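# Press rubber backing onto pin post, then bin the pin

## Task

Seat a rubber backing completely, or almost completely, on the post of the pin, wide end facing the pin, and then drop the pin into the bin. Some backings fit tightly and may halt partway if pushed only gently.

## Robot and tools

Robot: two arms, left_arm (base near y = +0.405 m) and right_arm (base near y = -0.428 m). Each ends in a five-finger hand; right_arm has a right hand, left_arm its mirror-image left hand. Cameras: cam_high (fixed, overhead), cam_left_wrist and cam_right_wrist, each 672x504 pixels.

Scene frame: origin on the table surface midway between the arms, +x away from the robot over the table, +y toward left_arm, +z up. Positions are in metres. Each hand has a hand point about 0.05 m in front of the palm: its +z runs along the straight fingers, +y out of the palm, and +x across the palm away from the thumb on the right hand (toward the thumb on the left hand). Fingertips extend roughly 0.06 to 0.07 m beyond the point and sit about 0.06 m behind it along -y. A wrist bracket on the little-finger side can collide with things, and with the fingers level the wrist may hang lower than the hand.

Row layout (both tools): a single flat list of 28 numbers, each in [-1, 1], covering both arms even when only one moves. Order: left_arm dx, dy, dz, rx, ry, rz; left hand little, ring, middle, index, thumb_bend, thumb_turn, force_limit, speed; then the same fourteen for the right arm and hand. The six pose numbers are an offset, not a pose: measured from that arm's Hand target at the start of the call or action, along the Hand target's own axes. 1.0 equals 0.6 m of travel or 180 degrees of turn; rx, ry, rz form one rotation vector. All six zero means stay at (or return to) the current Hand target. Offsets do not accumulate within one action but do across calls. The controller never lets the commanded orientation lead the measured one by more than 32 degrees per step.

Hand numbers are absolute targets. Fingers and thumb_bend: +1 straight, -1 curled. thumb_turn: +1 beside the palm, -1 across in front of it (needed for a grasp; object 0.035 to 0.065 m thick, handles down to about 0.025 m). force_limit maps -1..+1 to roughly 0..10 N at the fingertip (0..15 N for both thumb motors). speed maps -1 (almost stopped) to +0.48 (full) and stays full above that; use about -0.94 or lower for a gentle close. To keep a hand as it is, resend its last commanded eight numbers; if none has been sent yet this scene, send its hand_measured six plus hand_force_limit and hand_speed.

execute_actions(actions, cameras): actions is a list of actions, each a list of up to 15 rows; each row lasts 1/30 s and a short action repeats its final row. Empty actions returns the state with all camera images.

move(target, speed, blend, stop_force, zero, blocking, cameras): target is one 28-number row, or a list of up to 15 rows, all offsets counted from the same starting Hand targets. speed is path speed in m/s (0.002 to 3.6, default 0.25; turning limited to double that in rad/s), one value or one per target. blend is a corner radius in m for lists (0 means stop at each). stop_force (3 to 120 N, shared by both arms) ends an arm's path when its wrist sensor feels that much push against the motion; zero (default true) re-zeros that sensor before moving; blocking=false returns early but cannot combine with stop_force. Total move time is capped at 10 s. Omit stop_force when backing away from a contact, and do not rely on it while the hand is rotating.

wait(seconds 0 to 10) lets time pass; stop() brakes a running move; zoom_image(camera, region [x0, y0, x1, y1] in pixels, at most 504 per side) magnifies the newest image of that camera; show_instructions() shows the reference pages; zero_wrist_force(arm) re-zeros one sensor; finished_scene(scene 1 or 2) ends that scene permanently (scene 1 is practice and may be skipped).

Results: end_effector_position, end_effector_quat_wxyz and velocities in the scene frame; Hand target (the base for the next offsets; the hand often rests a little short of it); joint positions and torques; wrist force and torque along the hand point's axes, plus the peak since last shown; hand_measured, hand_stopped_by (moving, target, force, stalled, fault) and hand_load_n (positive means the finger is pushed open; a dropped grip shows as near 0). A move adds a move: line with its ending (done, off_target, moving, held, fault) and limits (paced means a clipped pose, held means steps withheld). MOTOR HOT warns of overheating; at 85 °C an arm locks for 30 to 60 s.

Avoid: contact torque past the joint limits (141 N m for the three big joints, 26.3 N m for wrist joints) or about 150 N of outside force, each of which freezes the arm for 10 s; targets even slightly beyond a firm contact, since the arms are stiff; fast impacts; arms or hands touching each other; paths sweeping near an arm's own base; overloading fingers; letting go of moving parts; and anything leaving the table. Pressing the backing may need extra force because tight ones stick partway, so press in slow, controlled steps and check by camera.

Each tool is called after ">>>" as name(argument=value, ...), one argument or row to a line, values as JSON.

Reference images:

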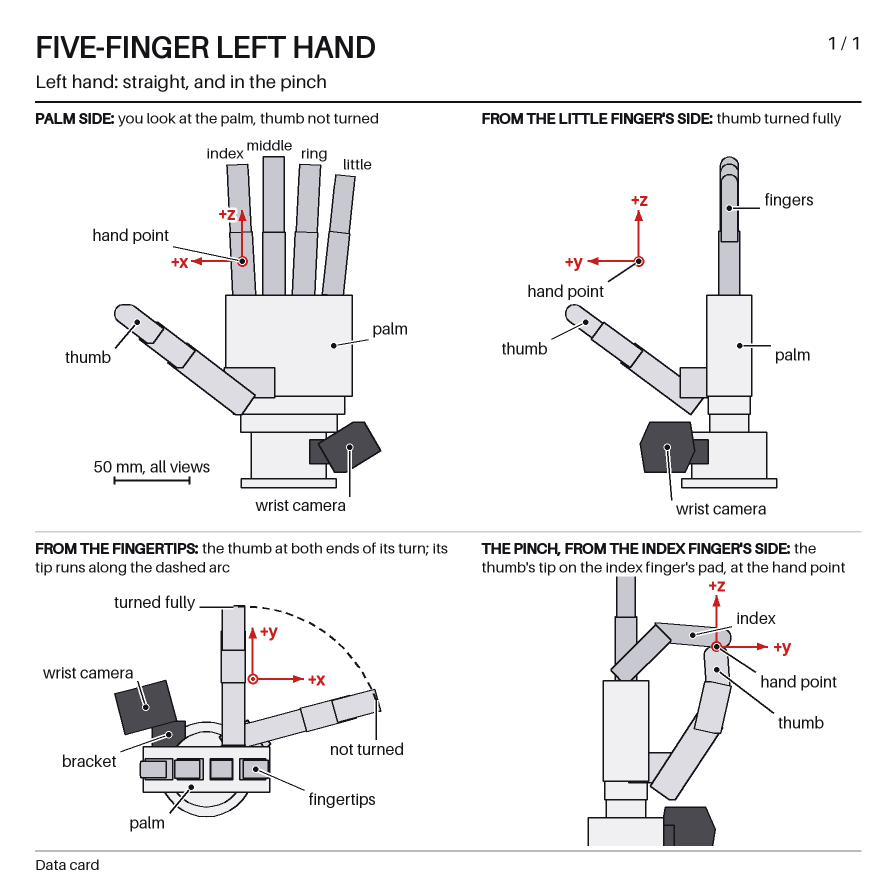

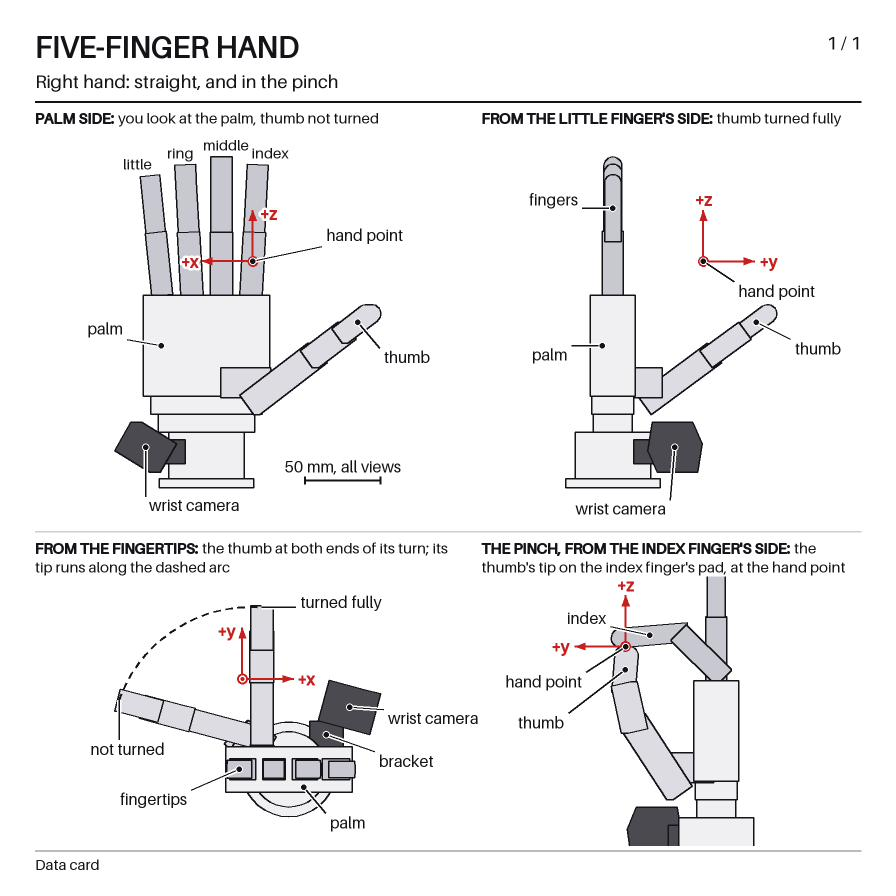

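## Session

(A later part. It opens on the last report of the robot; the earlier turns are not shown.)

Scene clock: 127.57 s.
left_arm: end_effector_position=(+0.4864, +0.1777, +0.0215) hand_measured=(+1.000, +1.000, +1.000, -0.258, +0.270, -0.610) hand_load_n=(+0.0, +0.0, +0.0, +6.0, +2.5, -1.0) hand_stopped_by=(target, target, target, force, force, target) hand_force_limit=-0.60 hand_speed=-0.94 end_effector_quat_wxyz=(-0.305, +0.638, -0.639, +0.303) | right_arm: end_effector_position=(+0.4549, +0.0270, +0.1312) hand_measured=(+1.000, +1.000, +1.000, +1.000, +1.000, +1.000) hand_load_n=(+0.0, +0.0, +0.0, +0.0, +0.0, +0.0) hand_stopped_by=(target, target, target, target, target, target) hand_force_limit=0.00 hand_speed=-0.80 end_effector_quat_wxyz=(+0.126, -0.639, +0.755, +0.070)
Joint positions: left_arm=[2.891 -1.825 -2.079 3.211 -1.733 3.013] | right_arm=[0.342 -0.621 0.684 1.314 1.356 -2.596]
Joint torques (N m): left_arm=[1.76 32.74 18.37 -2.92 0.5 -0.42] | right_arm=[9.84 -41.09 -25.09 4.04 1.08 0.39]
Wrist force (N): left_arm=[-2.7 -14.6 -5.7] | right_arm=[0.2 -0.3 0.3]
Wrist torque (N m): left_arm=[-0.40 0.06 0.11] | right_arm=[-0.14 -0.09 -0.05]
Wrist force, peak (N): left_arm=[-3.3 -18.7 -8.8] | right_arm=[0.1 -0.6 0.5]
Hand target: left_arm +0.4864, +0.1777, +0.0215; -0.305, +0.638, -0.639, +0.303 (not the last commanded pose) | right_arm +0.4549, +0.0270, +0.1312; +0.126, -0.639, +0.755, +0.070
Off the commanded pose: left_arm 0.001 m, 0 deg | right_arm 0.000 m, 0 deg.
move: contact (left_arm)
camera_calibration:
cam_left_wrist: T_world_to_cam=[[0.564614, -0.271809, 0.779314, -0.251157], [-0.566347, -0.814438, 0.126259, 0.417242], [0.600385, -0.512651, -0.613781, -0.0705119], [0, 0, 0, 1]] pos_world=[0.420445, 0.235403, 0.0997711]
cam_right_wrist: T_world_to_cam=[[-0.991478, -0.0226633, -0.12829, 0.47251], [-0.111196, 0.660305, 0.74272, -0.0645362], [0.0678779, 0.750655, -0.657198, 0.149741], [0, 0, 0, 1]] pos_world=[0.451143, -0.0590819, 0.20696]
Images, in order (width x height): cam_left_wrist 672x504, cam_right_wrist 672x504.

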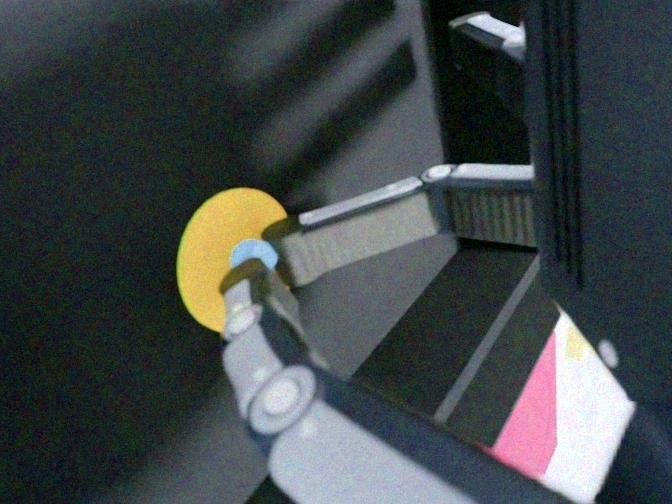

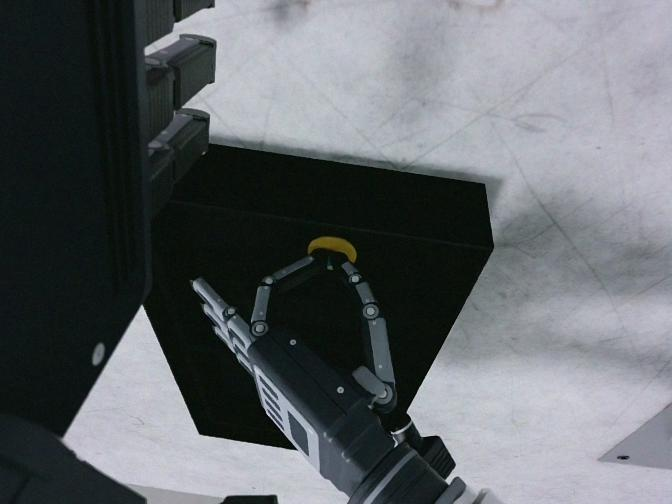

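>>> move(
  target=[0,-0.0008,-0.0006,0,0,0,1,1,1,-0.5,0.1,-0.61,-0.6,-0.94,0,0,0,0,0,0,1,1,1,1,1,1,0,-0.8],
  speed=0.01,
)

Scene clock: 128.83 s.
left_arm: end_effector_position=(+0.4864, +0.1777, +0.0220) hand_measured=(+1.000, +1.000, +1.000, -0.258, +0.270, -0.610) hand_load_n=(+0.0, +0.0, +0.0, +6.5, +3.5, -0.5) hand_stopped_by=(target, target, target, force, force, target) hand_force_limit=-0.60 hand_speed=-0.94 end_effector_quat_wxyz=(-0.305, +0.638, -0.639, +0.303) | right_arm: end_effector_position=(+0.4549, +0.0270, +0.1312) hand_measured=(+1.000, +1.000, +1.000, +1.000, +1.000, +1.000) hand_load_n=(+0.0, +0.0, +0.0, -0.5, +0.0, +0.0) hand_stopped_by=(target, target, target, target, target, target) hand_force_limit=0.00 hand_speed=-0.80 end_effector_quat_wxyz=(+0.126, -0.639, +0.755, +0.070)
Joint positions: left_arm=[2.891 -1.824 -2.079 3.21 -1.733 3.013] | right_arm=[0.342 -0.621 0.684 1.314 1.356 -2.596]
Joint torques (N m): left_arm=[3.29 36.62 21.9 -2.68 0.59 -0.29] | right_arm=[9.35 -41.81 -25.74 4.12 1.43 0.09]
Wrist force (N): left_arm=[-1.7 -7.0 -1.0] | right_arm=[0.1 -0.5 0.3]
Wrist torque (N m): left_arm=[-0.22 0.07 0.05] | right_arm=[-0.17 -0.06 -0.07]
Wrist force, peak (N): left_arm=[-2.8 -14.9 -5.5] | right_arm=[0.0 -0.5 0.5]
Hand target: left_arm +0.4864, +0.1777, +0.0221; -0.305, +0.638, -0.639, +0.303 | right_arm +0.4549, +0.0270, +0.1312; +0.126, -0.639, +0.755, +0.070
Off the commanded pose: left_arm 0.000 m, 0 deg | right_arm 0.000 m, 0 deg.
move: done

Now open the fingers gently, then raise and look.

>>> move(
  target=[
    [0,-0.0004,-0.0003,0,0,0,1,1,1,-0.18,0.33,-0.61,-0.4,-0.9,0,0,0,0,0,0,1,1,1,1,1,1,0,-0.8],
    [0,-0.0336,-0.0275,0,0,0,1,1,1,-0.18,0.33,-0.61,-0.4,-0.9,0,0,0,0,0,0,1,1,1,1,1,1,0,-0.8],
  ],
  speed=0.03,
  cameras=["cam_left_wrist","cam_right_wrist"],
)

>>> zoom_image(
  camera="cam_right_wrist",
  region=[302, 230, 362, 278],
)

>>> zoom_image(
  camera="cam_left_wrist",
  region=[130, 170, 310, 340],
)

Scene clock: 131.33 s.
left_arm: end_effector_position=(+0.4863, +0.1776, +0.0480) hand_measured=(+1.000, +1.000, +1.000, -0.180, +0.330, -0.610) hand_load_n=(+0.0, +0.0, +0.0, +0.0, +0.0, +0.0) hand_stopped_by=(target, target, target, target, target, target) hand_force_limit=-0.40 hand_speed=-0.90 end_effector_quat_wxyz=(-0.305, +0.638, -0.639, +0.303) | right_arm: end_effector_position=(+0.4549, +0.0270, +0.1312) hand_measured=(+1.000, +1.000, +1.000, +1.000, +1.000, +1.000) hand_load_n=(+0.0, +0.0, +0.0, +0.0, +0.0, +0.0) hand_stopped_by=(target, target, target, target, target, target) hand_force_limit=0.00 hand_speed=-0.80 end_effector_quat_wxyz=(+0.126, -0.639, +0.755, +0.070)
Joint positions: left_arm=[2.891 -1.778 -2.051 3.136 -1.733 3.013] | right_arm=[0.342 -0.621 0.684 1.314 1.356 -2.596]
Joint torques (N m): left_arm=[-9.56 39.27 25.83 -1.5 -1.66 -2.43] | right_arm=[9.81 -41.58 -25.41 4.01 1.25 0.04]
Wrist force (N): left_arm=[-0.2 -0.3 0.1] | right_arm=[0.0 -0.3 0.3]
Wrist torque (N m): left_arm=[-0.03 0.02 0.02] | right_arm=[-0.14 -0.06 -0.07]
Wrist force, peak (N): left_arm=[-1.5 -6.4 -1.0] | right_arm=[0.3 -0.5 0.4]
Hand target: left_arm +0.4863, +0.1776, +0.0481; -0.305, +0.638, -0.639, +0.303 | right_arm +0.4549, +0.0270, +0.1312; +0.126, -0.639, +0.755, +0.070
Off the commanded pose: left_arm 0.000 m, 0 deg | right_arm 0.000 m, 0 deg.
move: done
camera_calibration:
cam_left_wrist: T_world_to_cam=[[0.564533, -0.271741, 0.779397, -0.271772], [-0.566322, -0.81446, 0.126232, 0.413756], [0.600486, -0.512651, -0.613682, -0.0542926], [0, 0, 0, 1]] pos_world=[0.420345, 0.235303, 0.126271]
cam_right_wrist: T_world_to_cam=[[-0.991478, -0.0226633, -0.12829, 0.47251], [-0.111196, 0.660305, 0.74272, -0.0645362], [0.0678779, 0.750655, -0.657198, 0.149741], [0, 0, 0, 1]] pos_world=[0.451143, -0.0590819, 0.20696]
Images, in order (width x height): cam_left_wrist 672x504, cam_right_wrist 672x504.

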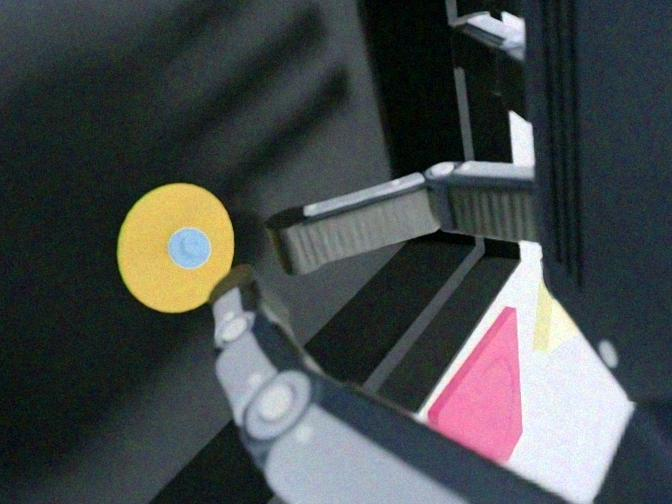

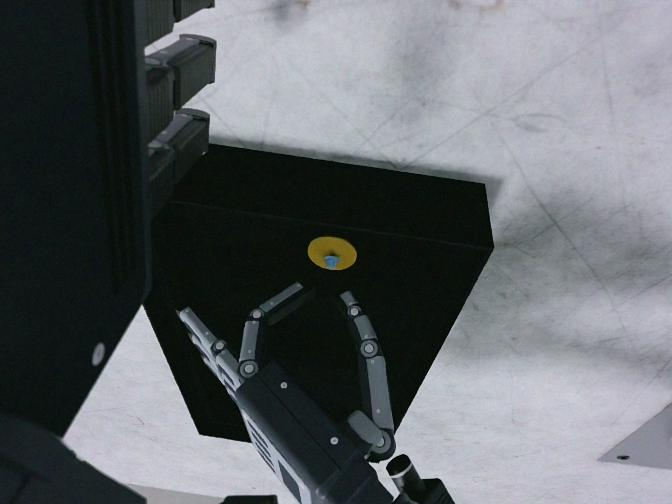

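Scaled by 8.400 from the camera's 672x504 image, which has a finer 960x720 frame.

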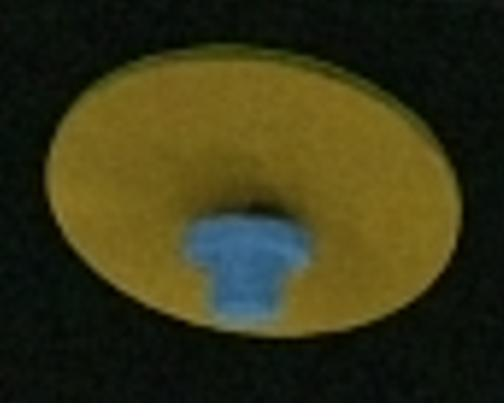

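Scaled by 2.800 from the camera's 672x504 image, which has a finer 960x720 frame.

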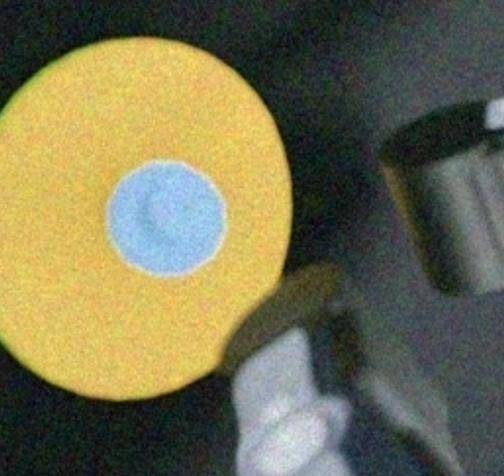

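>>> zoom_image(
  camera="cam_right_wrist",
  region=[318, 250, 346, 274],
)

>>> zoom_image(
  camera="cam_left_wrist",
  region=[155, 215, 225, 280],
)

Scaled by 18.000 from the camera's 672x504 image, which has a finer 960x720 frame.

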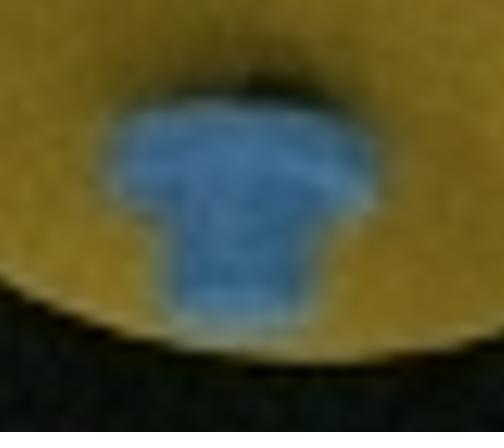

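Scaled by 7.200 from the camera's 672x504 image, which has a finer 960x720 frame.

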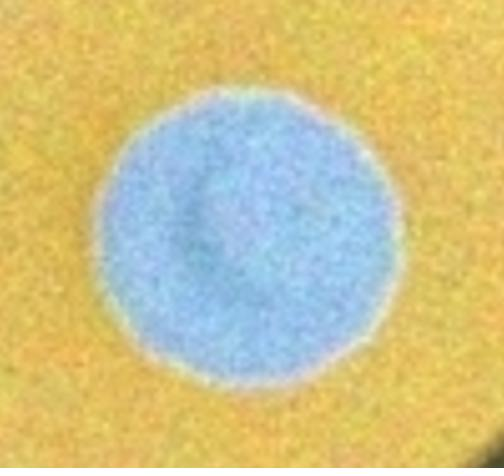

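>>> move(
  target=[
    [0,-0.0648,-0.0524,0,0,0,1,1,1,1,1,-0.61,-0.4,0,0,0,0,0,0,0,1,1,1,1,1,1,0,-0.8],
    [-0.0017,-0.0483,-0.1838,-0.2833,0,0,1,1,1,1,1,-0.61,-0.4,0,0,0,0,0,0,0,1,1,1,1,1,1,0,-0.8],
  ],
  speed=0.15,
  blend=[0.02,0],
  cameras=["all"],
)

>>> zoom_image(
  camera="cam_right_wrist",
  region=[302, 230, 362, 278],
)

Scene clock: 143.90 s.
left_arm: end_effector_position=(+0.4191, +0.1782, +0.1402) hand_measured=(+1.000, +1.000, +1.000, +1.000, +1.000, -0.610) hand_load_n=(-0.5, +0.0, +0.0, +0.0, +0.0, +0.0) hand_stopped_by=(target, target, target, target, target, target) hand_force_limit=-0.40 hand_speed=0.00 end_effector_quat_wxyz=(-0.001, +0.707, -0.707, -0.002) | right_arm: end_effector_position=(+0.4549, +0.0270, +0.1312) hand_measured=(+1.000, +1.000, +1.000, +1.000, +1.000, +1.000) hand_load_n=(+0.0, +0.0, +0.0, +0.0, +0.0, +0.0) hand_stopped_by=(target, target, target, target, target, target) hand_force_limit=0.00 hand_speed=-0.80 end_effector_quat_wxyz=(+0.126, -0.639, +0.755, +0.070)
Joint positions: left_arm=[2.958 -2.063 -1.461 1.952 -1.574 3.001] | right_arm=[0.342 -0.621 0.684 1.314 1.356 -2.596]
Joint torques (N m): left_arm=[9.37 23.25 27.82 -3.64 1.08 2.59] | right_arm=[10.19 -41.92 -25.84 4.05 1.11 -0.82]
Wrist force (N): left_arm=[-0.2 0.6 0.6] | right_arm=[0.0 -0.4 0.4]
Wrist torque (N m): left_arm=[0.03 0.09 -0.05] | right_arm=[-0.16 -0.05 -0.07]
Wrist force, peak (N): left_arm=[-0.5 0.6 0.8] | right_arm=[0.2 -0.7 0.4]
Hand target: left_arm +0.4190, +0.1782, +0.1402; -0.001, +0.707, -0.707, -0.002 | right_arm +0.4549, +0.0270, +0.1312; +0.126, -0.639, +0.755, +0.070
Off the commanded pose: left_arm 0.000 m, 0 deg | right_arm 0.000 m, 0 deg.
move: done
camera_calibration:
cam_left_wrist: T_world_to_cam=[[0.961762, -0.268894, 0.0520507, -0.370472], [-0.25612, -0.815653, 0.518761, 0.179737], [-0.0970365, -0.512256, -0.853333, 0.368798], [0, 0, 0, 1]] pos_world=[0.438127, 0.235904, 0.240751]
cam_right_wrist: T_world_to_cam=[[-0.991478, -0.0226633, -0.12829, 0.472609], [-0.111196, 0.660305, 0.74272, -0.0645251], [0.0678779, 0.750655, -0.657198, 0.149734], [0, 0, 0, 1]] pos_world=[0.451243, -0.0590819, 0.20696]

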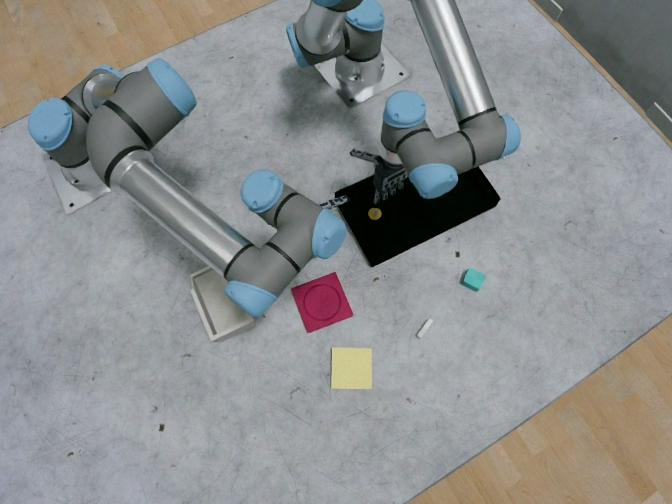

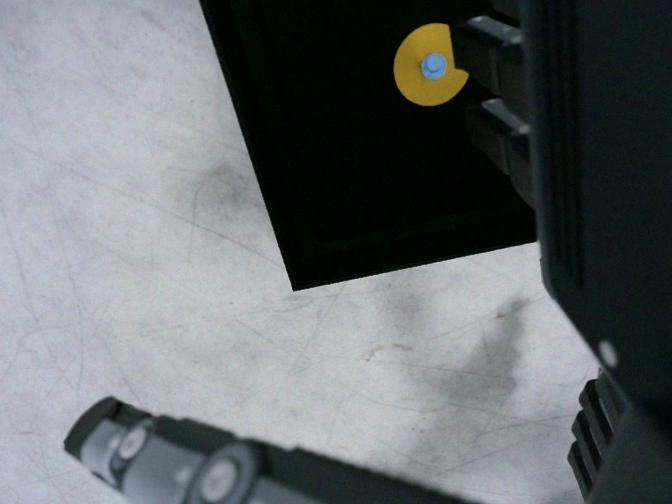

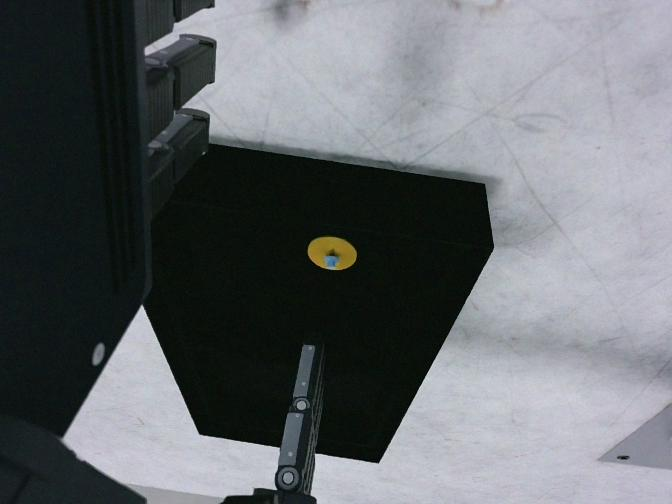

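Scaled by 8.400 from the camera's 672x504 image, which has a finer 960x720 frame.

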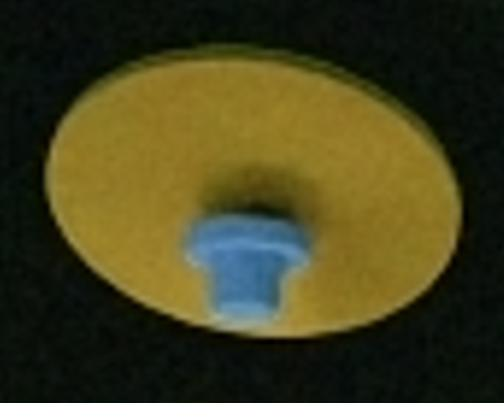

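>>> zoom_image(
  camera="cam_left_wrist",
  region=[380, 10, 500, 130],
)

>>> zoom_image(
  camera="cam_right_wrist",
  region=[318, 250, 346, 274],
)

>>> zoom_image(
  camera="cam_high",
  region=[355, 195, 395, 235],
)

Scaled by 4.200 from the camera's 672x504 image, which has a finer 960x720 frame.

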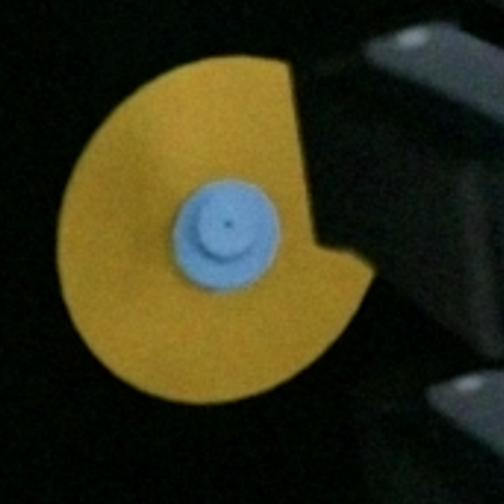

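Scaled by 18.000 from the camera's 672x504 image, which has a finer 960x720 frame.

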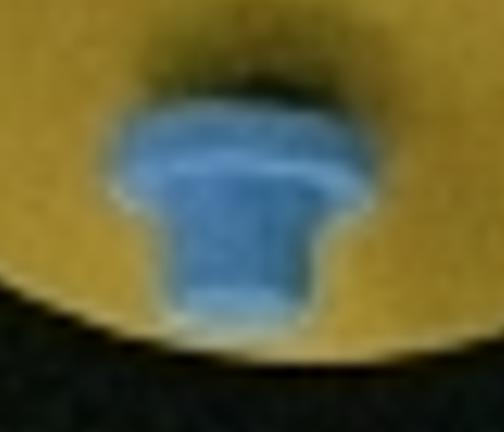

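Scaled by 12.600 from the camera's 672x504 image, which has a finer 960x720 frame.

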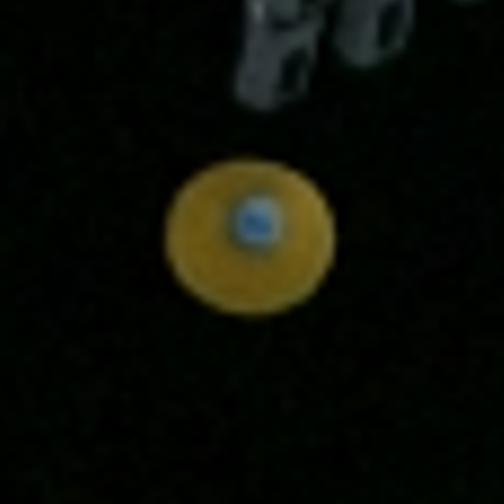

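>>> move(
  target=[-0.0013,-0.0008,0.0733,0,0,0,1,1,1,1,1,-0.61,-0.4,0,0,0,0,0,0,0,1,1,1,1,1,1,0,-0.8],
  speed=0.06,
  stop_force=5,
  cameras=["cam_left_wrist","cam_right_wrist"],
)

>>> zoom_image(
  camera="cam_right_wrist",
  region=[302, 230, 362, 278],
)

>>> zoom_image(
  camera="cam_left_wrist",
  region=[400, 30, 550, 180],
)

Scene clock: 149.80 s.
left_arm: end_effector_position=(+0.4194, +0.1792, +0.0962) hand_measured=(+1.000, +1.000, +1.000, +1.000, +1.000, -0.610) hand_load_n=(+0.0, +0.0, +0.0, +0.0, +0.0, +0.0) hand_stopped_by=(target, target, target, target, target, target) hand_force_limit=-0.40 hand_speed=0.00 end_effector_quat_wxyz=(-0.001, +0.707, -0.707, -0.002) | right_arm: end_effector_position=(+0.4549, +0.0270, +0.1312) hand_measured=(+1.000, +1.000, +1.000, +1.000, +1.000, +1.000) hand_load_n=(+0.0, +0.0, +0.0, +0.0, +0.0, +0.0) hand_stopped_by=(target, target, target, target, target, target) hand_force_limit=0.00 hand_speed=-0.80 end_effector_quat_wxyz=(+0.126, -0.639, +0.755, +0.070)
Joint positions: left_arm=[2.96 -2.107 -1.516 2.05 -1.574 3.003] | right_arm=[0.342 -0.621 0.684 1.314 1.356 -2.596]
Joint torques (N m): left_arm=[9.46 24.42 4.25 -0.8 1.08 2.49] | right_arm=[9.32 -41.66 -25.09 4.12 0.97 -1]
Wrist force (N): left_arm=[-0.3 0.7 0.6] | right_arm=[0.0 -0.5 0.4]
Wrist torque (N m): left_arm=[0.05 0.10 -0.06] | right_arm=[-0.17 -0.05 -0.07]
Wrist force, peak (N): left_arm=[-0.4 0.7 1.0] | right_arm=[0.1 -0.4 0.7]
Hand target: left_arm +0.4194, +0.1792, +0.0962; -0.001, +0.707, -0.707, -0.002 | right_arm +0.4549, +0.0270, +0.1312; +0.126, -0.639, +0.755, +0.070
Off the commanded pose: left_arm 0.000 m, 0 deg | right_arm 0.000 m, 0 deg.
move: done
camera_calibration:
cam_left_wrist: T_world_to_cam=[[0.961801, -0.26885, 0.0515706, -0.368235], [-0.255826, -0.815681, 0.518862, 0.203287], [-0.0974308, -0.512235, -0.853301, 0.332049], [0, 0, 0, 1]] pos_world=[0.438527, 0.236904, 0.19685]
cam_right_wrist: T_world_to_cam=[[-0.991478, -0.0226633, -0.12829, 0.472609], [-0.111196, 0.660305, 0.74272, -0.0645251], [0.0678779, 0.750655, -0.657198, 0.149734], [0, 0, 0, 1]] pos_world=[0.451243, -0.0590819, 0.20696]
Images, in order (width x height): cam_left_wrist 672x504, cam_right_wrist 672x504.

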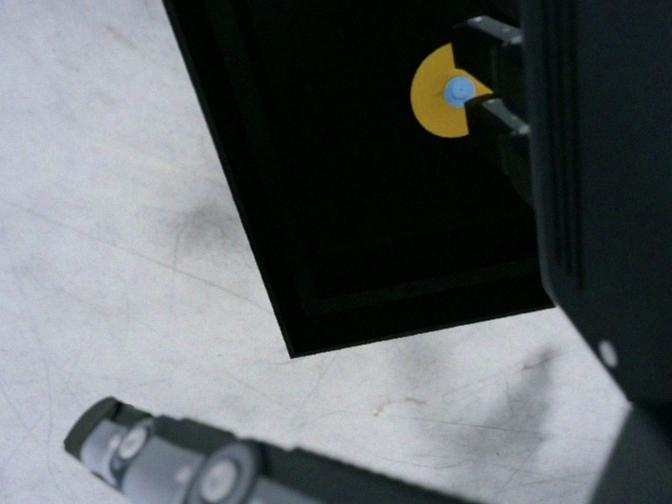

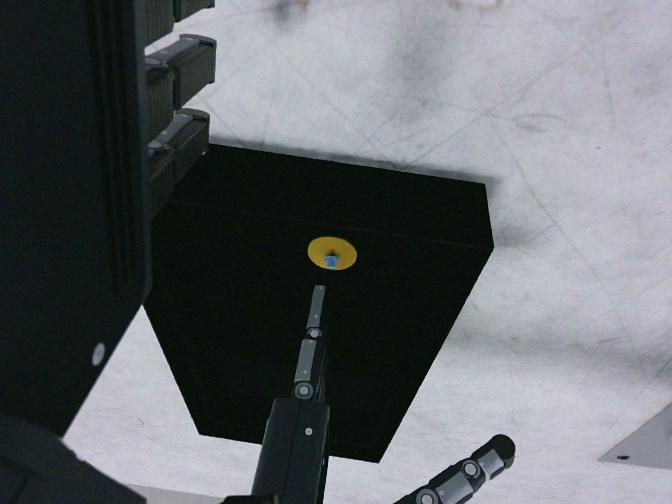

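Scaled by 8.400 from the camera's 672x504 image, which has a finer 960x720 frame.

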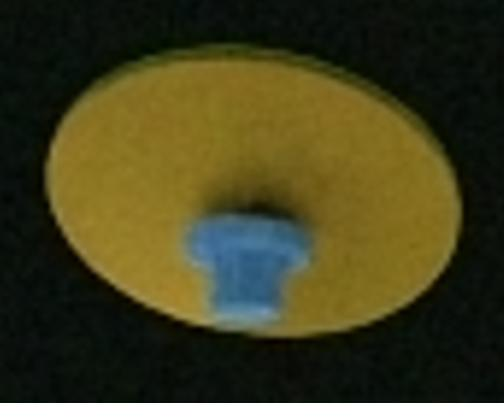

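Scaled by 3.360 from the camera's 672x504 image, which has a finer 960x720 frame.

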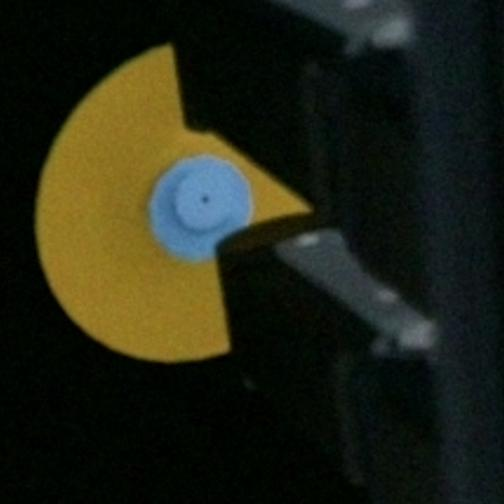

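>>> move(
  target=[-0.0042,0.0092,0,0,0,0,1,1,1,1,1,-0.61,-0.4,0,0,0,0,0,0,0,1,1,1,1,1,1,0,-0.8],
  speed=0.04,
  cameras=["cam_left_wrist","cam_right_wrist"],
)

>>> zoom_image(
  camera="cam_right_wrist",
  region=[302, 240, 362, 300],
)

>>> zoom_image(
  camera="cam_left_wrist",
  region=[400, 30, 550, 180],
)

Scene clock: 151.80 s.
left_arm: end_effector_position=(+0.4140, +0.1816, +0.0962) hand_measured=(+1.000, +1.000, +1.000, +1.000, +1.000, -0.610) hand_load_n=(+0.0, +0.0, +0.0, +0.0, +0.0, +0.0) hand_stopped_by=(target, target, target, target, target, target) hand_force_limit=-0.40 hand_speed=0.00 end_effector_quat_wxyz=(-0.001, +0.707, -0.707, -0.002) | right_arm: end_effector_position=(+0.4549, +0.0270, +0.1312) hand_measured=(+1.000, +1.000, +1.000, +1.000, +1.000, +1.000) hand_load_n=(+0.0, +0.0, +0.0, +0.0, +0.0, +0.0) hand_stopped_by=(target, target, target, target, target, target) hand_force_limit=0.00 hand_speed=-0.80 end_effector_quat_wxyz=(+0.126, -0.639, +0.755, +0.070)
Joint positions: left_arm=[2.963 -2.094 -1.537 2.058 -1.574 3.007] | right_arm=[0.342 -0.621 0.684 1.314 1.356 -2.596]
Joint torques (N m): left_arm=[9.09 51.22 3.78 -0.71 -0.24 2.49] | right_arm=[10.02 -41.86 -25.22 3.9 0.82 -0.88]
Wrist force (N): left_arm=[-0.4 0.7 0.7] | right_arm=[0.1 -0.5 0.4]
Wrist torque (N m): left_arm=[0.04 0.12 -0.07] | right_arm=[-0.17 -0.07 -0.06]
Wrist force, peak (N): left_arm=[-0.5 0.9 0.6] | right_arm=[0.1 -0.7 0.2]
Hand target: left_arm +0.4139, +0.1817, +0.0962; -0.001, +0.707, -0.707, -0.002 | right_arm +0.4549, +0.0270, +0.1312; +0.126, -0.639, +0.755, +0.070
Off the commanded pose: left_arm 0.000 m, 0 deg | right_arm 0.000 m, 0 deg.
move: done
camera_calibration:
cam_left_wrist: T_world_to_cam=[[0.961801, -0.26885, 0.0515706, -0.362397], [-0.255826, -0.815681, 0.518862, 0.203863], [-0.0974308, -0.512235, -0.853301, 0.332753], [0, 0, 0, 1]] pos_world=[0.433127, 0.239304, 0.19685]
cam_right_wrist: T_world_to_cam=[[-0.991478, -0.0226633, -0.12829, 0.472609], [-0.111196, 0.660305, 0.74272, -0.0645251], [0.0678779, 0.750655, -0.657198, 0.149734], [0, 0, 0, 1]] pos_world=[0.451243, -0.0590819, 0.20696]
Images, in order (width x height): cam_left_wrist 672x504, cam_right_wrist 672x504.

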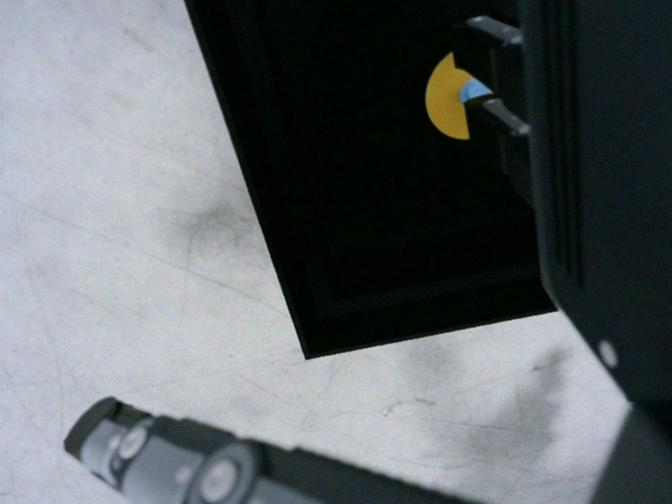

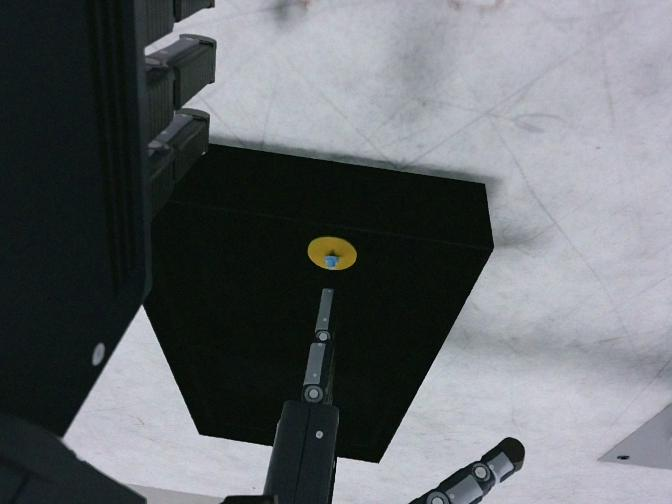

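Scaled by 8.400 from the camera's 672x504 image, which has a finer 960x720 frame.

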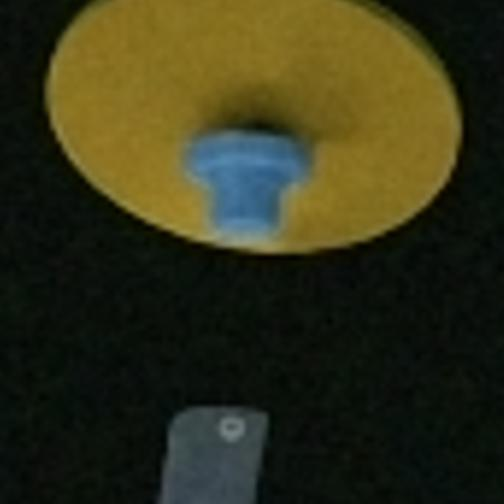

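Scaled by 3.360 from the camera's 672x504 image, which has a finer 960x720 frame.

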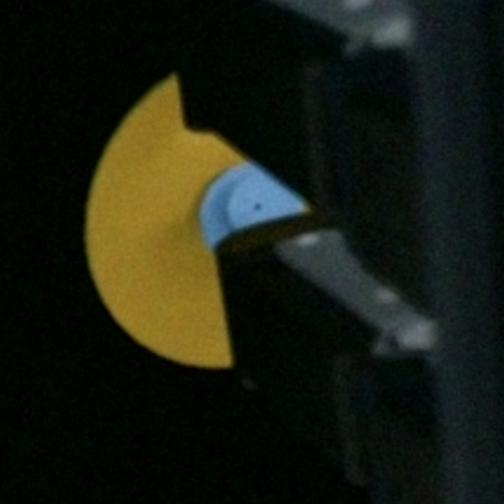

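>>> move(
  target=[
    [-0.0067,0,0,0,0,0,1,1,1,1,1,-0.61,-0.4,0,0,0,0,0,0,0,1,1,1,1,1,1,0,-0.8],
    [-0.0067,0,0.0167,0,0,0,1,1,1,1,1,-0.61,-0.4,0,0,0,0,0,0,0,1,1,1,1,1,1,0,-0.8],
  ],
  speed=0.008,
  stop_force=4,
  cameras=["cam_left_wrist","cam_right_wrist"],
)

>>> zoom_image(
  camera="cam_right_wrist",
  region=[302, 230, 362, 290],
)

>>> zoom_image(
  camera="cam_left_wrist",
  region=[400, 30, 550, 180],
)

Scene clock: 155.70 s.
left_arm: end_effector_position=(+0.4139, +0.1857, +0.0862) hand_measured=(+1.000, +1.000, +1.000, +1.000, +1.000, -0.610) hand_load_n=(+0.0, +0.0, +0.0, +0.0, +0.0, +0.0) hand_stopped_by=(target, target, target, target, target, target) hand_force_limit=-0.40 hand_speed=0.00 end_effector_quat_wxyz=(-0.001, +0.707, -0.707, -0.002) | right_arm: end_effector_position=(+0.4549, +0.0270, +0.1312) hand_measured=(+1.000, +1.000, +1.000, +1.000, +1.000, +1.000) hand_load_n=(+0.0, +0.0, +0.0, +0.0, +0.0, +0.0) hand_stopped_by=(target, target, target, target, target, target) hand_force_limit=0.00 hand_speed=-0.80 end_effector_quat_wxyz=(+0.126, -0.639, +0.755, +0.070)
Joint positions: left_arm=[2.972 -2.102 -1.553 2.082 -1.574 3.016] | right_arm=[0.342 -0.621 0.684 1.314 1.356 -2.596]
Joint torques (N m): left_arm=[9.72 24.03 4.36 -0.67 0.22 2.51] | right_arm=[10.65 -41.62 -24.87 3.91 1.05 -0.87]
Wrist force (N): left_arm=[0.1 0.3 0.6] | right_arm=[0.2 -0.4 0.3]
Wrist torque (N m): left_arm=[-0.01 0.04 -0.03] | right_arm=[-0.14 -0.07 -0.06]
Wrist force, peak (N): left_arm=[-0.2 0.8 0.8] | right_arm=[-0.2 -0.6 0.6]
Hand target: left_arm +0.4139, +0.1857, +0.0862; -0.001, +0.707, -0.707, -0.002 | right_arm +0.4549, +0.0270, +0.1312; +0.126, -0.639, +0.755, +0.070
Off the commanded pose: left_arm 0.000 m, 0 deg | right_arm 0.000 m, 0 deg.
move: done
camera_calibration:
cam_left_wrist: T_world_to_cam=[[0.961808, -0.268827, 0.0515563, -0.360661], [-0.255799, -0.815688, 0.518863, 0.212442], [-0.0974306, -0.512235, -0.853301, 0.326361], [0, 0, 0, 1]] pos_world=[0.433027, 0.243504, 0.18685]
cam_right_wrist: T_world_to_cam=[[-0.991478, -0.0226633, -0.12829, 0.472609], [-0.111196, 0.660305, 0.74272, -0.0645251], [0.0678779, 0.750655, -0.657198, 0.149734], [0, 0, 0, 1]] pos_world=[0.451243, -0.0590819, 0.20696]
Images, in order (width x height): cam_left_wrist 672x504, cam_right_wrist 672x504.

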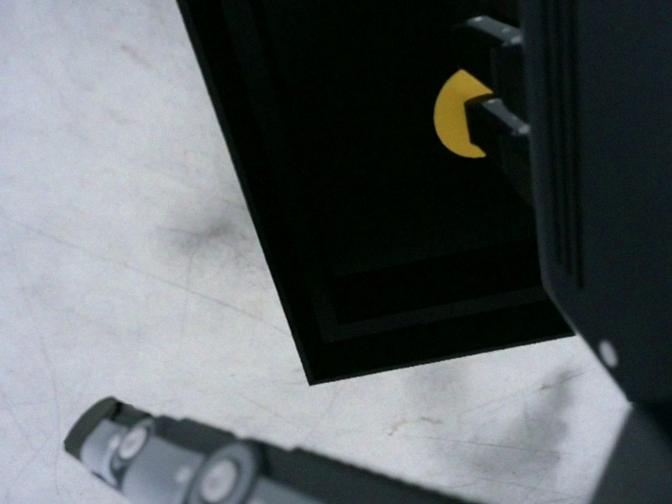

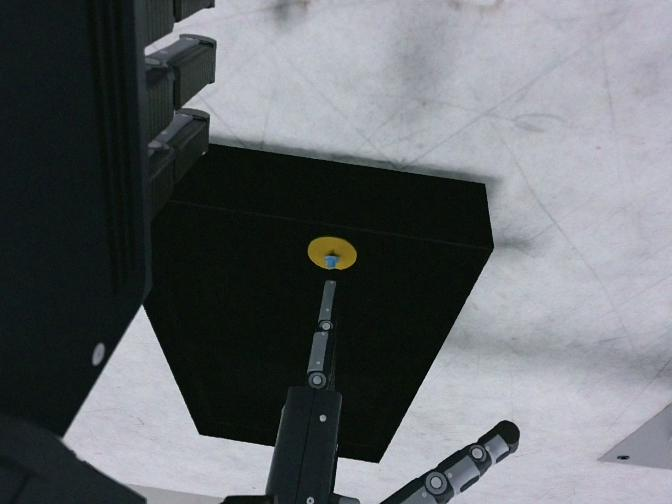

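Scaled by 8.400 from the camera's 672x504 image, which has a finer 960x720 frame.

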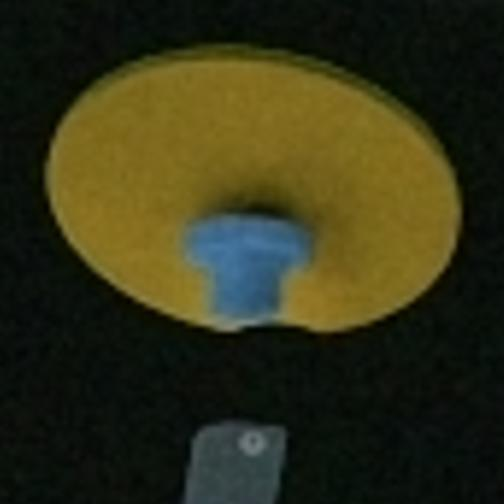

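Scaled by 3.360 from the camera's 672x504 image, which has a finer 960x720 frame.

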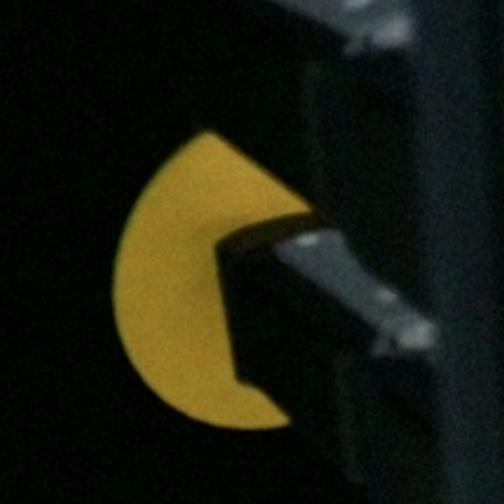

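>>> move(
  target=[0,0,0.02,0,0,0,1,1,1,1,1,-0.61,-0.4,0,0,0,0,0,0,0,1,1,1,1,1,1,0,-0.8],
  speed=0.006,
  stop_force=7,
  cameras=["cam_right_wrist"],
)

>>> zoom_image(
  camera="cam_right_wrist",
  region=[302, 230, 362, 290],
)

Scene clock: 158.33 s.
left_arm: end_effector_position=(+0.4139, +0.1858, +0.0798) hand_measured=(+1.000, +1.000, +1.000, +1.000, +1.000, -0.610) hand_load_n=(+0.0, +0.0, +0.0, -3.5, +0.0, +0.0) hand_stopped_by=(target, target, target, target, target, target) hand_force_limit=-0.40 hand_speed=0.00 end_effector_quat_wxyz=(-0.001, +0.707, -0.707, -0.002) | right_arm: end_effector_position=(+0.4549, +0.0270, +0.1312) hand_measured=(+1.000, +1.000, +1.000, +1.000, +1.000, +1.000) hand_load_n=(+0.0, +0.0, +0.0, +0.0, +0.0, +0.0) hand_stopped_by=(target, target, target, target, target, target) hand_force_limit=0.00 hand_speed=-0.80 end_effector_quat_wxyz=(+0.126, -0.639, +0.755, +0.070)
Joint positions: left_arm=[2.972 -2.109 -1.56 2.097 -1.574 3.016] | right_arm=[0.342 -0.621 0.684 1.314 1.356 -2.596]
Joint torques (N m): left_arm=[8.44 48.78 24.94 -2.17 0.88 2.2] | right_arm=[9.4 -41.61 -24.52 3.74 0.89 -0.88]
Wrist force (N): left_arm=[-1.7 3.4 -6.4] | right_arm=[-0.2 -0.2 0.2]
Wrist torque (N m): left_arm=[0.40 0.01 -0.16] | right_arm=[-0.12 -0.02 -0.07]
Wrist force, peak (N): left_arm=[-2.4 3.6 -8.1] | right_arm=[0.2 -0.5 0.5]
Hand target: left_arm +0.4139, +0.1858, +0.0798; -0.001, +0.707, -0.707, -0.002 (not the last commanded pose) | right_arm +0.4549, +0.0270, +0.1312; +0.126, -0.639, +0.755, +0.070
Off the commanded pose: left_arm 0.006 m, 0 deg | right_arm 0.000 m, 0 deg.
move: contact (left_arm)
camera_calibration:
cam_right_wrist: T_world_to_cam=[[-0.991478, -0.0226633, -0.12829, 0.472609], [-0.111196, 0.660305, 0.74272, -0.0645251], [0.0678779, 0.750655, -0.657198, 0.149734], [0, 0, 0, 1]] pos_world=[0.451243, -0.0590819, 0.20696]
Images, in order (width x height): cam_right_wrist 672x504.

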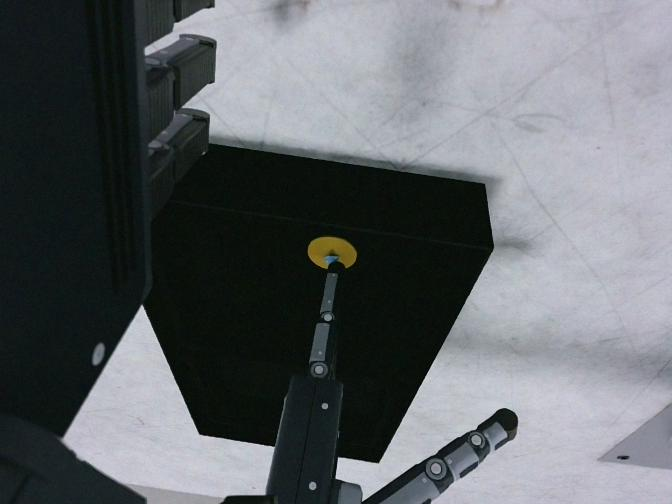

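Scaled by 8.400 from the camera's 672x504 image, which has a finer 960x720 frame.

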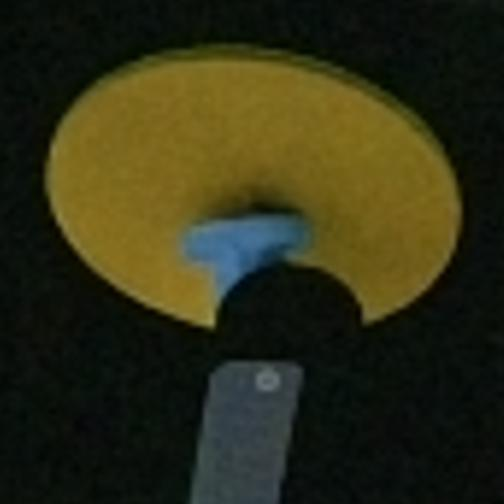

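>>> move(
  target=[
    [0,0,-0.0117,0,0,0,1,1,1,1,1,-0.61,-0.4,0,0,0,0,0,0,0,1,1,1,1,1,1,0,-0.8],
    [0,-0.0058,-0.0117,0,0,0,1,1,1,1,1,-0.61,-0.4,0,0,0,0,0,0,0,1,1,1,1,1,1,0,-0.8],
  ],
  speed=0.03,
  cameras=["cam_right_wrist"],
)

>>> zoom_image(
  camera="cam_right_wrist",
  region=[302, 230, 362, 290],
)

Scene clock: 160.37 s.
left_arm: end_effector_position=(+0.4172, +0.1857, +0.0868) hand_measured=(+1.000, +1.000, +1.000, +1.000, +1.000, -0.610) hand_load_n=(+0.0, +0.0, +0.0, +0.0, +0.0, +0.0) hand_stopped_by=(target, target, target, target, target, target) hand_force_limit=-0.40 hand_speed=0.00 end_effector_quat_wxyz=(-0.001, +0.707, -0.707, -0.002) | right_arm: end_effector_position=(+0.4549, +0.0270, +0.1312) hand_measured=(+1.000, +1.000, +1.000, +1.000, +1.000, +1.000) hand_load_n=(+0.0, +0.0, +0.0, +0.0, +0.0, +0.0) hand_stopped_by=(target, target, target, target, target, target) hand_force_limit=0.00 hand_speed=-0.80 end_effector_quat_wxyz=(+0.126, -0.639, +0.755, +0.070)
Joint positions: left_arm=[2.973 -2.108 -1.542 2.077 -1.574 3.017] | right_arm=[0.342 -0.621 0.684 1.314 1.356 -2.596]
Joint torques (N m): left_arm=[9.16 24.19 26.99 -3.53 0.91 2.64] | right_arm=[9.5 -41.37 -24.69 3.93 0.67 -1]
Wrist force (N): left_arm=[0.0 0.7 0.3] | right_arm=[0.1 -0.4 0.3]
Wrist torque (N m): left_arm=[0.07 0.06 -0.05] | right_arm=[-0.15 -0.06 -0.06]
Wrist force, peak (N): left_arm=[-2.0 3.7 -6.4] | right_arm=[0.1 -0.6 0.4]
Hand target: left_arm +0.4174, +0.1857, +0.0868; -0.001, +0.707, -0.707, -0.002 | right_arm +0.4549, +0.0270, +0.1312; +0.126, -0.639, +0.755, +0.070
Off the commanded pose: left_arm 0.000 m, 0 deg | right_arm 0.000 m, 0 deg.
move: done
camera_calibration:
cam_right_wrist: T_world_to_cam=[[-0.991478, -0.0226633, -0.12829, 0.472609], [-0.111196, 0.660305, 0.74272, -0.0645251], [0.0678779, 0.750655, -0.657198, 0.149734], [0, 0, 0, 1]] pos_world=[0.451243, -0.0590819, 0.20696]
Images, in order (width x height): cam_right_wrist 672x504.

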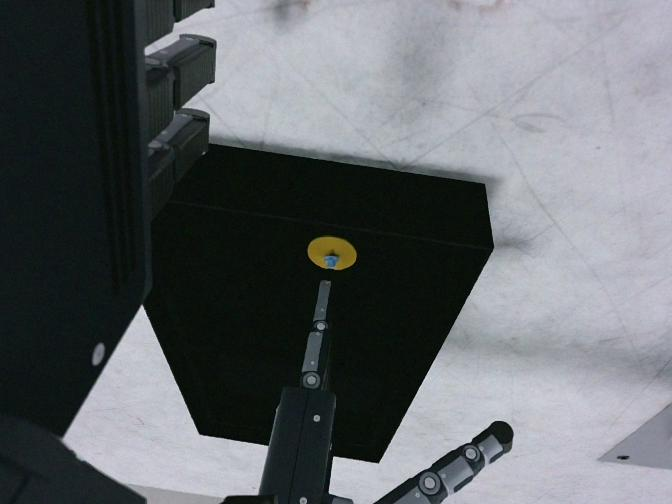

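Scaled by 8.400 from the camera's 672x504 image, which has a finer 960x720 frame.

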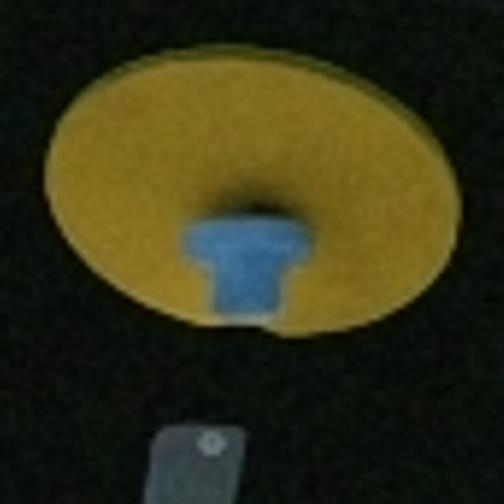

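>>> move(
  target=[0,0,0.025,0,0,0,1,1,1,1,1,-0.61,-0.4,0,0,0,0,0,0,0,1,1,1,1,1,1,0,-0.8],
  speed=0.006,
  stop_force=7,
  cameras=["cam_right_wrist"],
)

>>> zoom_image(
  camera="cam_right_wrist",
  region=[302, 230, 362, 290],
)

Scene clock: 163.07 s.
left_arm: end_effector_position=(+0.4174, +0.1858, +0.0808) hand_measured=(+1.000, +1.000, +1.000, +1.000, +1.000, -0.610) hand_load_n=(+0.0, +0.0, +0.0, -1.0, +0.0, +0.0) hand_stopped_by=(target, target, target, target, target, target) hand_force_limit=-0.40 hand_speed=0.00 end_effector_quat_wxyz=(-0.001, +0.707, -0.707, -0.002) | right_arm: end_effector_position=(+0.4549, +0.0270, +0.1312) hand_measured=(+1.000, +1.000, +1.000, +1.000, +1.000, +1.000) hand_load_n=(+0.0, +0.0, +0.0, +0.0, +0.0, +0.0) hand_stopped_by=(target, target, target, target, target, target) hand_force_limit=0.00 hand_speed=-0.80 end_effector_quat_wxyz=(+0.126, -0.639, +0.755, +0.070)
Joint positions: left_arm=[2.973 -2.115 -1.548 2.09 -1.574 3.017] | right_arm=[0.342 -0.621 0.684 1.314 1.356 -2.596]
Joint torques (N m): left_arm=[6.41 48.45 24.49 -2.61 -0.62 2.35] | right_arm=[9.92 -40.95 -24.16 3.74 0.66 -0.8]
Wrist force (N): left_arm=[-2.0 1.3 -7.0] | right_arm=[0.0 -0.4 0.3]
Wrist torque (N m): left_arm=[0.48 0.02 -0.17] | right_arm=[-0.15 -0.05 -0.07]
Wrist force, peak (N): left_arm=[-2.4 0.9 -9.1] | right_arm=[0.0 -0.5 0.5]
Hand target: left_arm +0.4174, +0.1858, +0.0808; -0.001, +0.707, -0.707, -0.002 (not the last commanded pose) | right_arm +0.4549, +0.0270, +0.1312; +0.126, -0.639, +0.755, +0.070
Off the commanded pose: left_arm 0.009 m, 0 deg | right_arm 0.000 m, 0 deg.
move: contact (left_arm)
camera_calibration:
cam_right_wrist: T_world_to_cam=[[-0.991478, -0.0226633, -0.12829, 0.472609], [-0.111196, 0.660305, 0.74272, -0.0645251], [0.0678779, 0.750655, -0.657198, 0.149734], [0, 0, 0, 1]] pos_world=[0.451243, -0.0590819, 0.20696]
Images, in order (width x height): cam_right_wrist 672x504.

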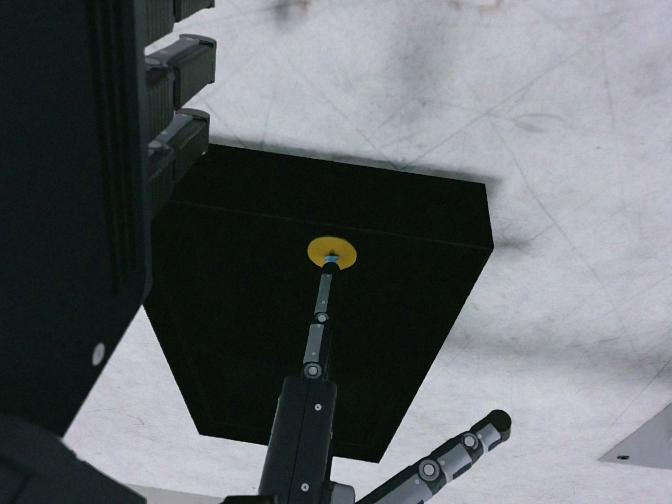

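Scaled by 8.400 from the camera's 672x504 image, which has a finer 960x720 frame.

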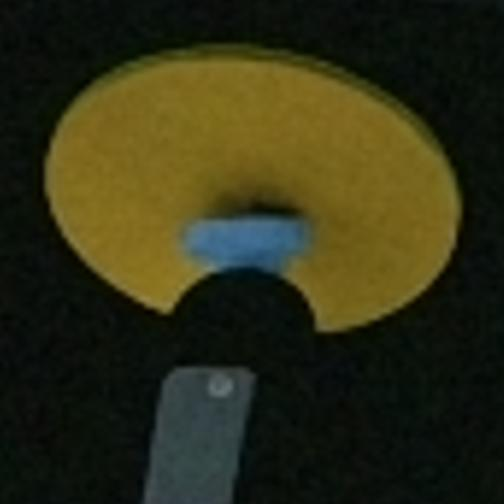

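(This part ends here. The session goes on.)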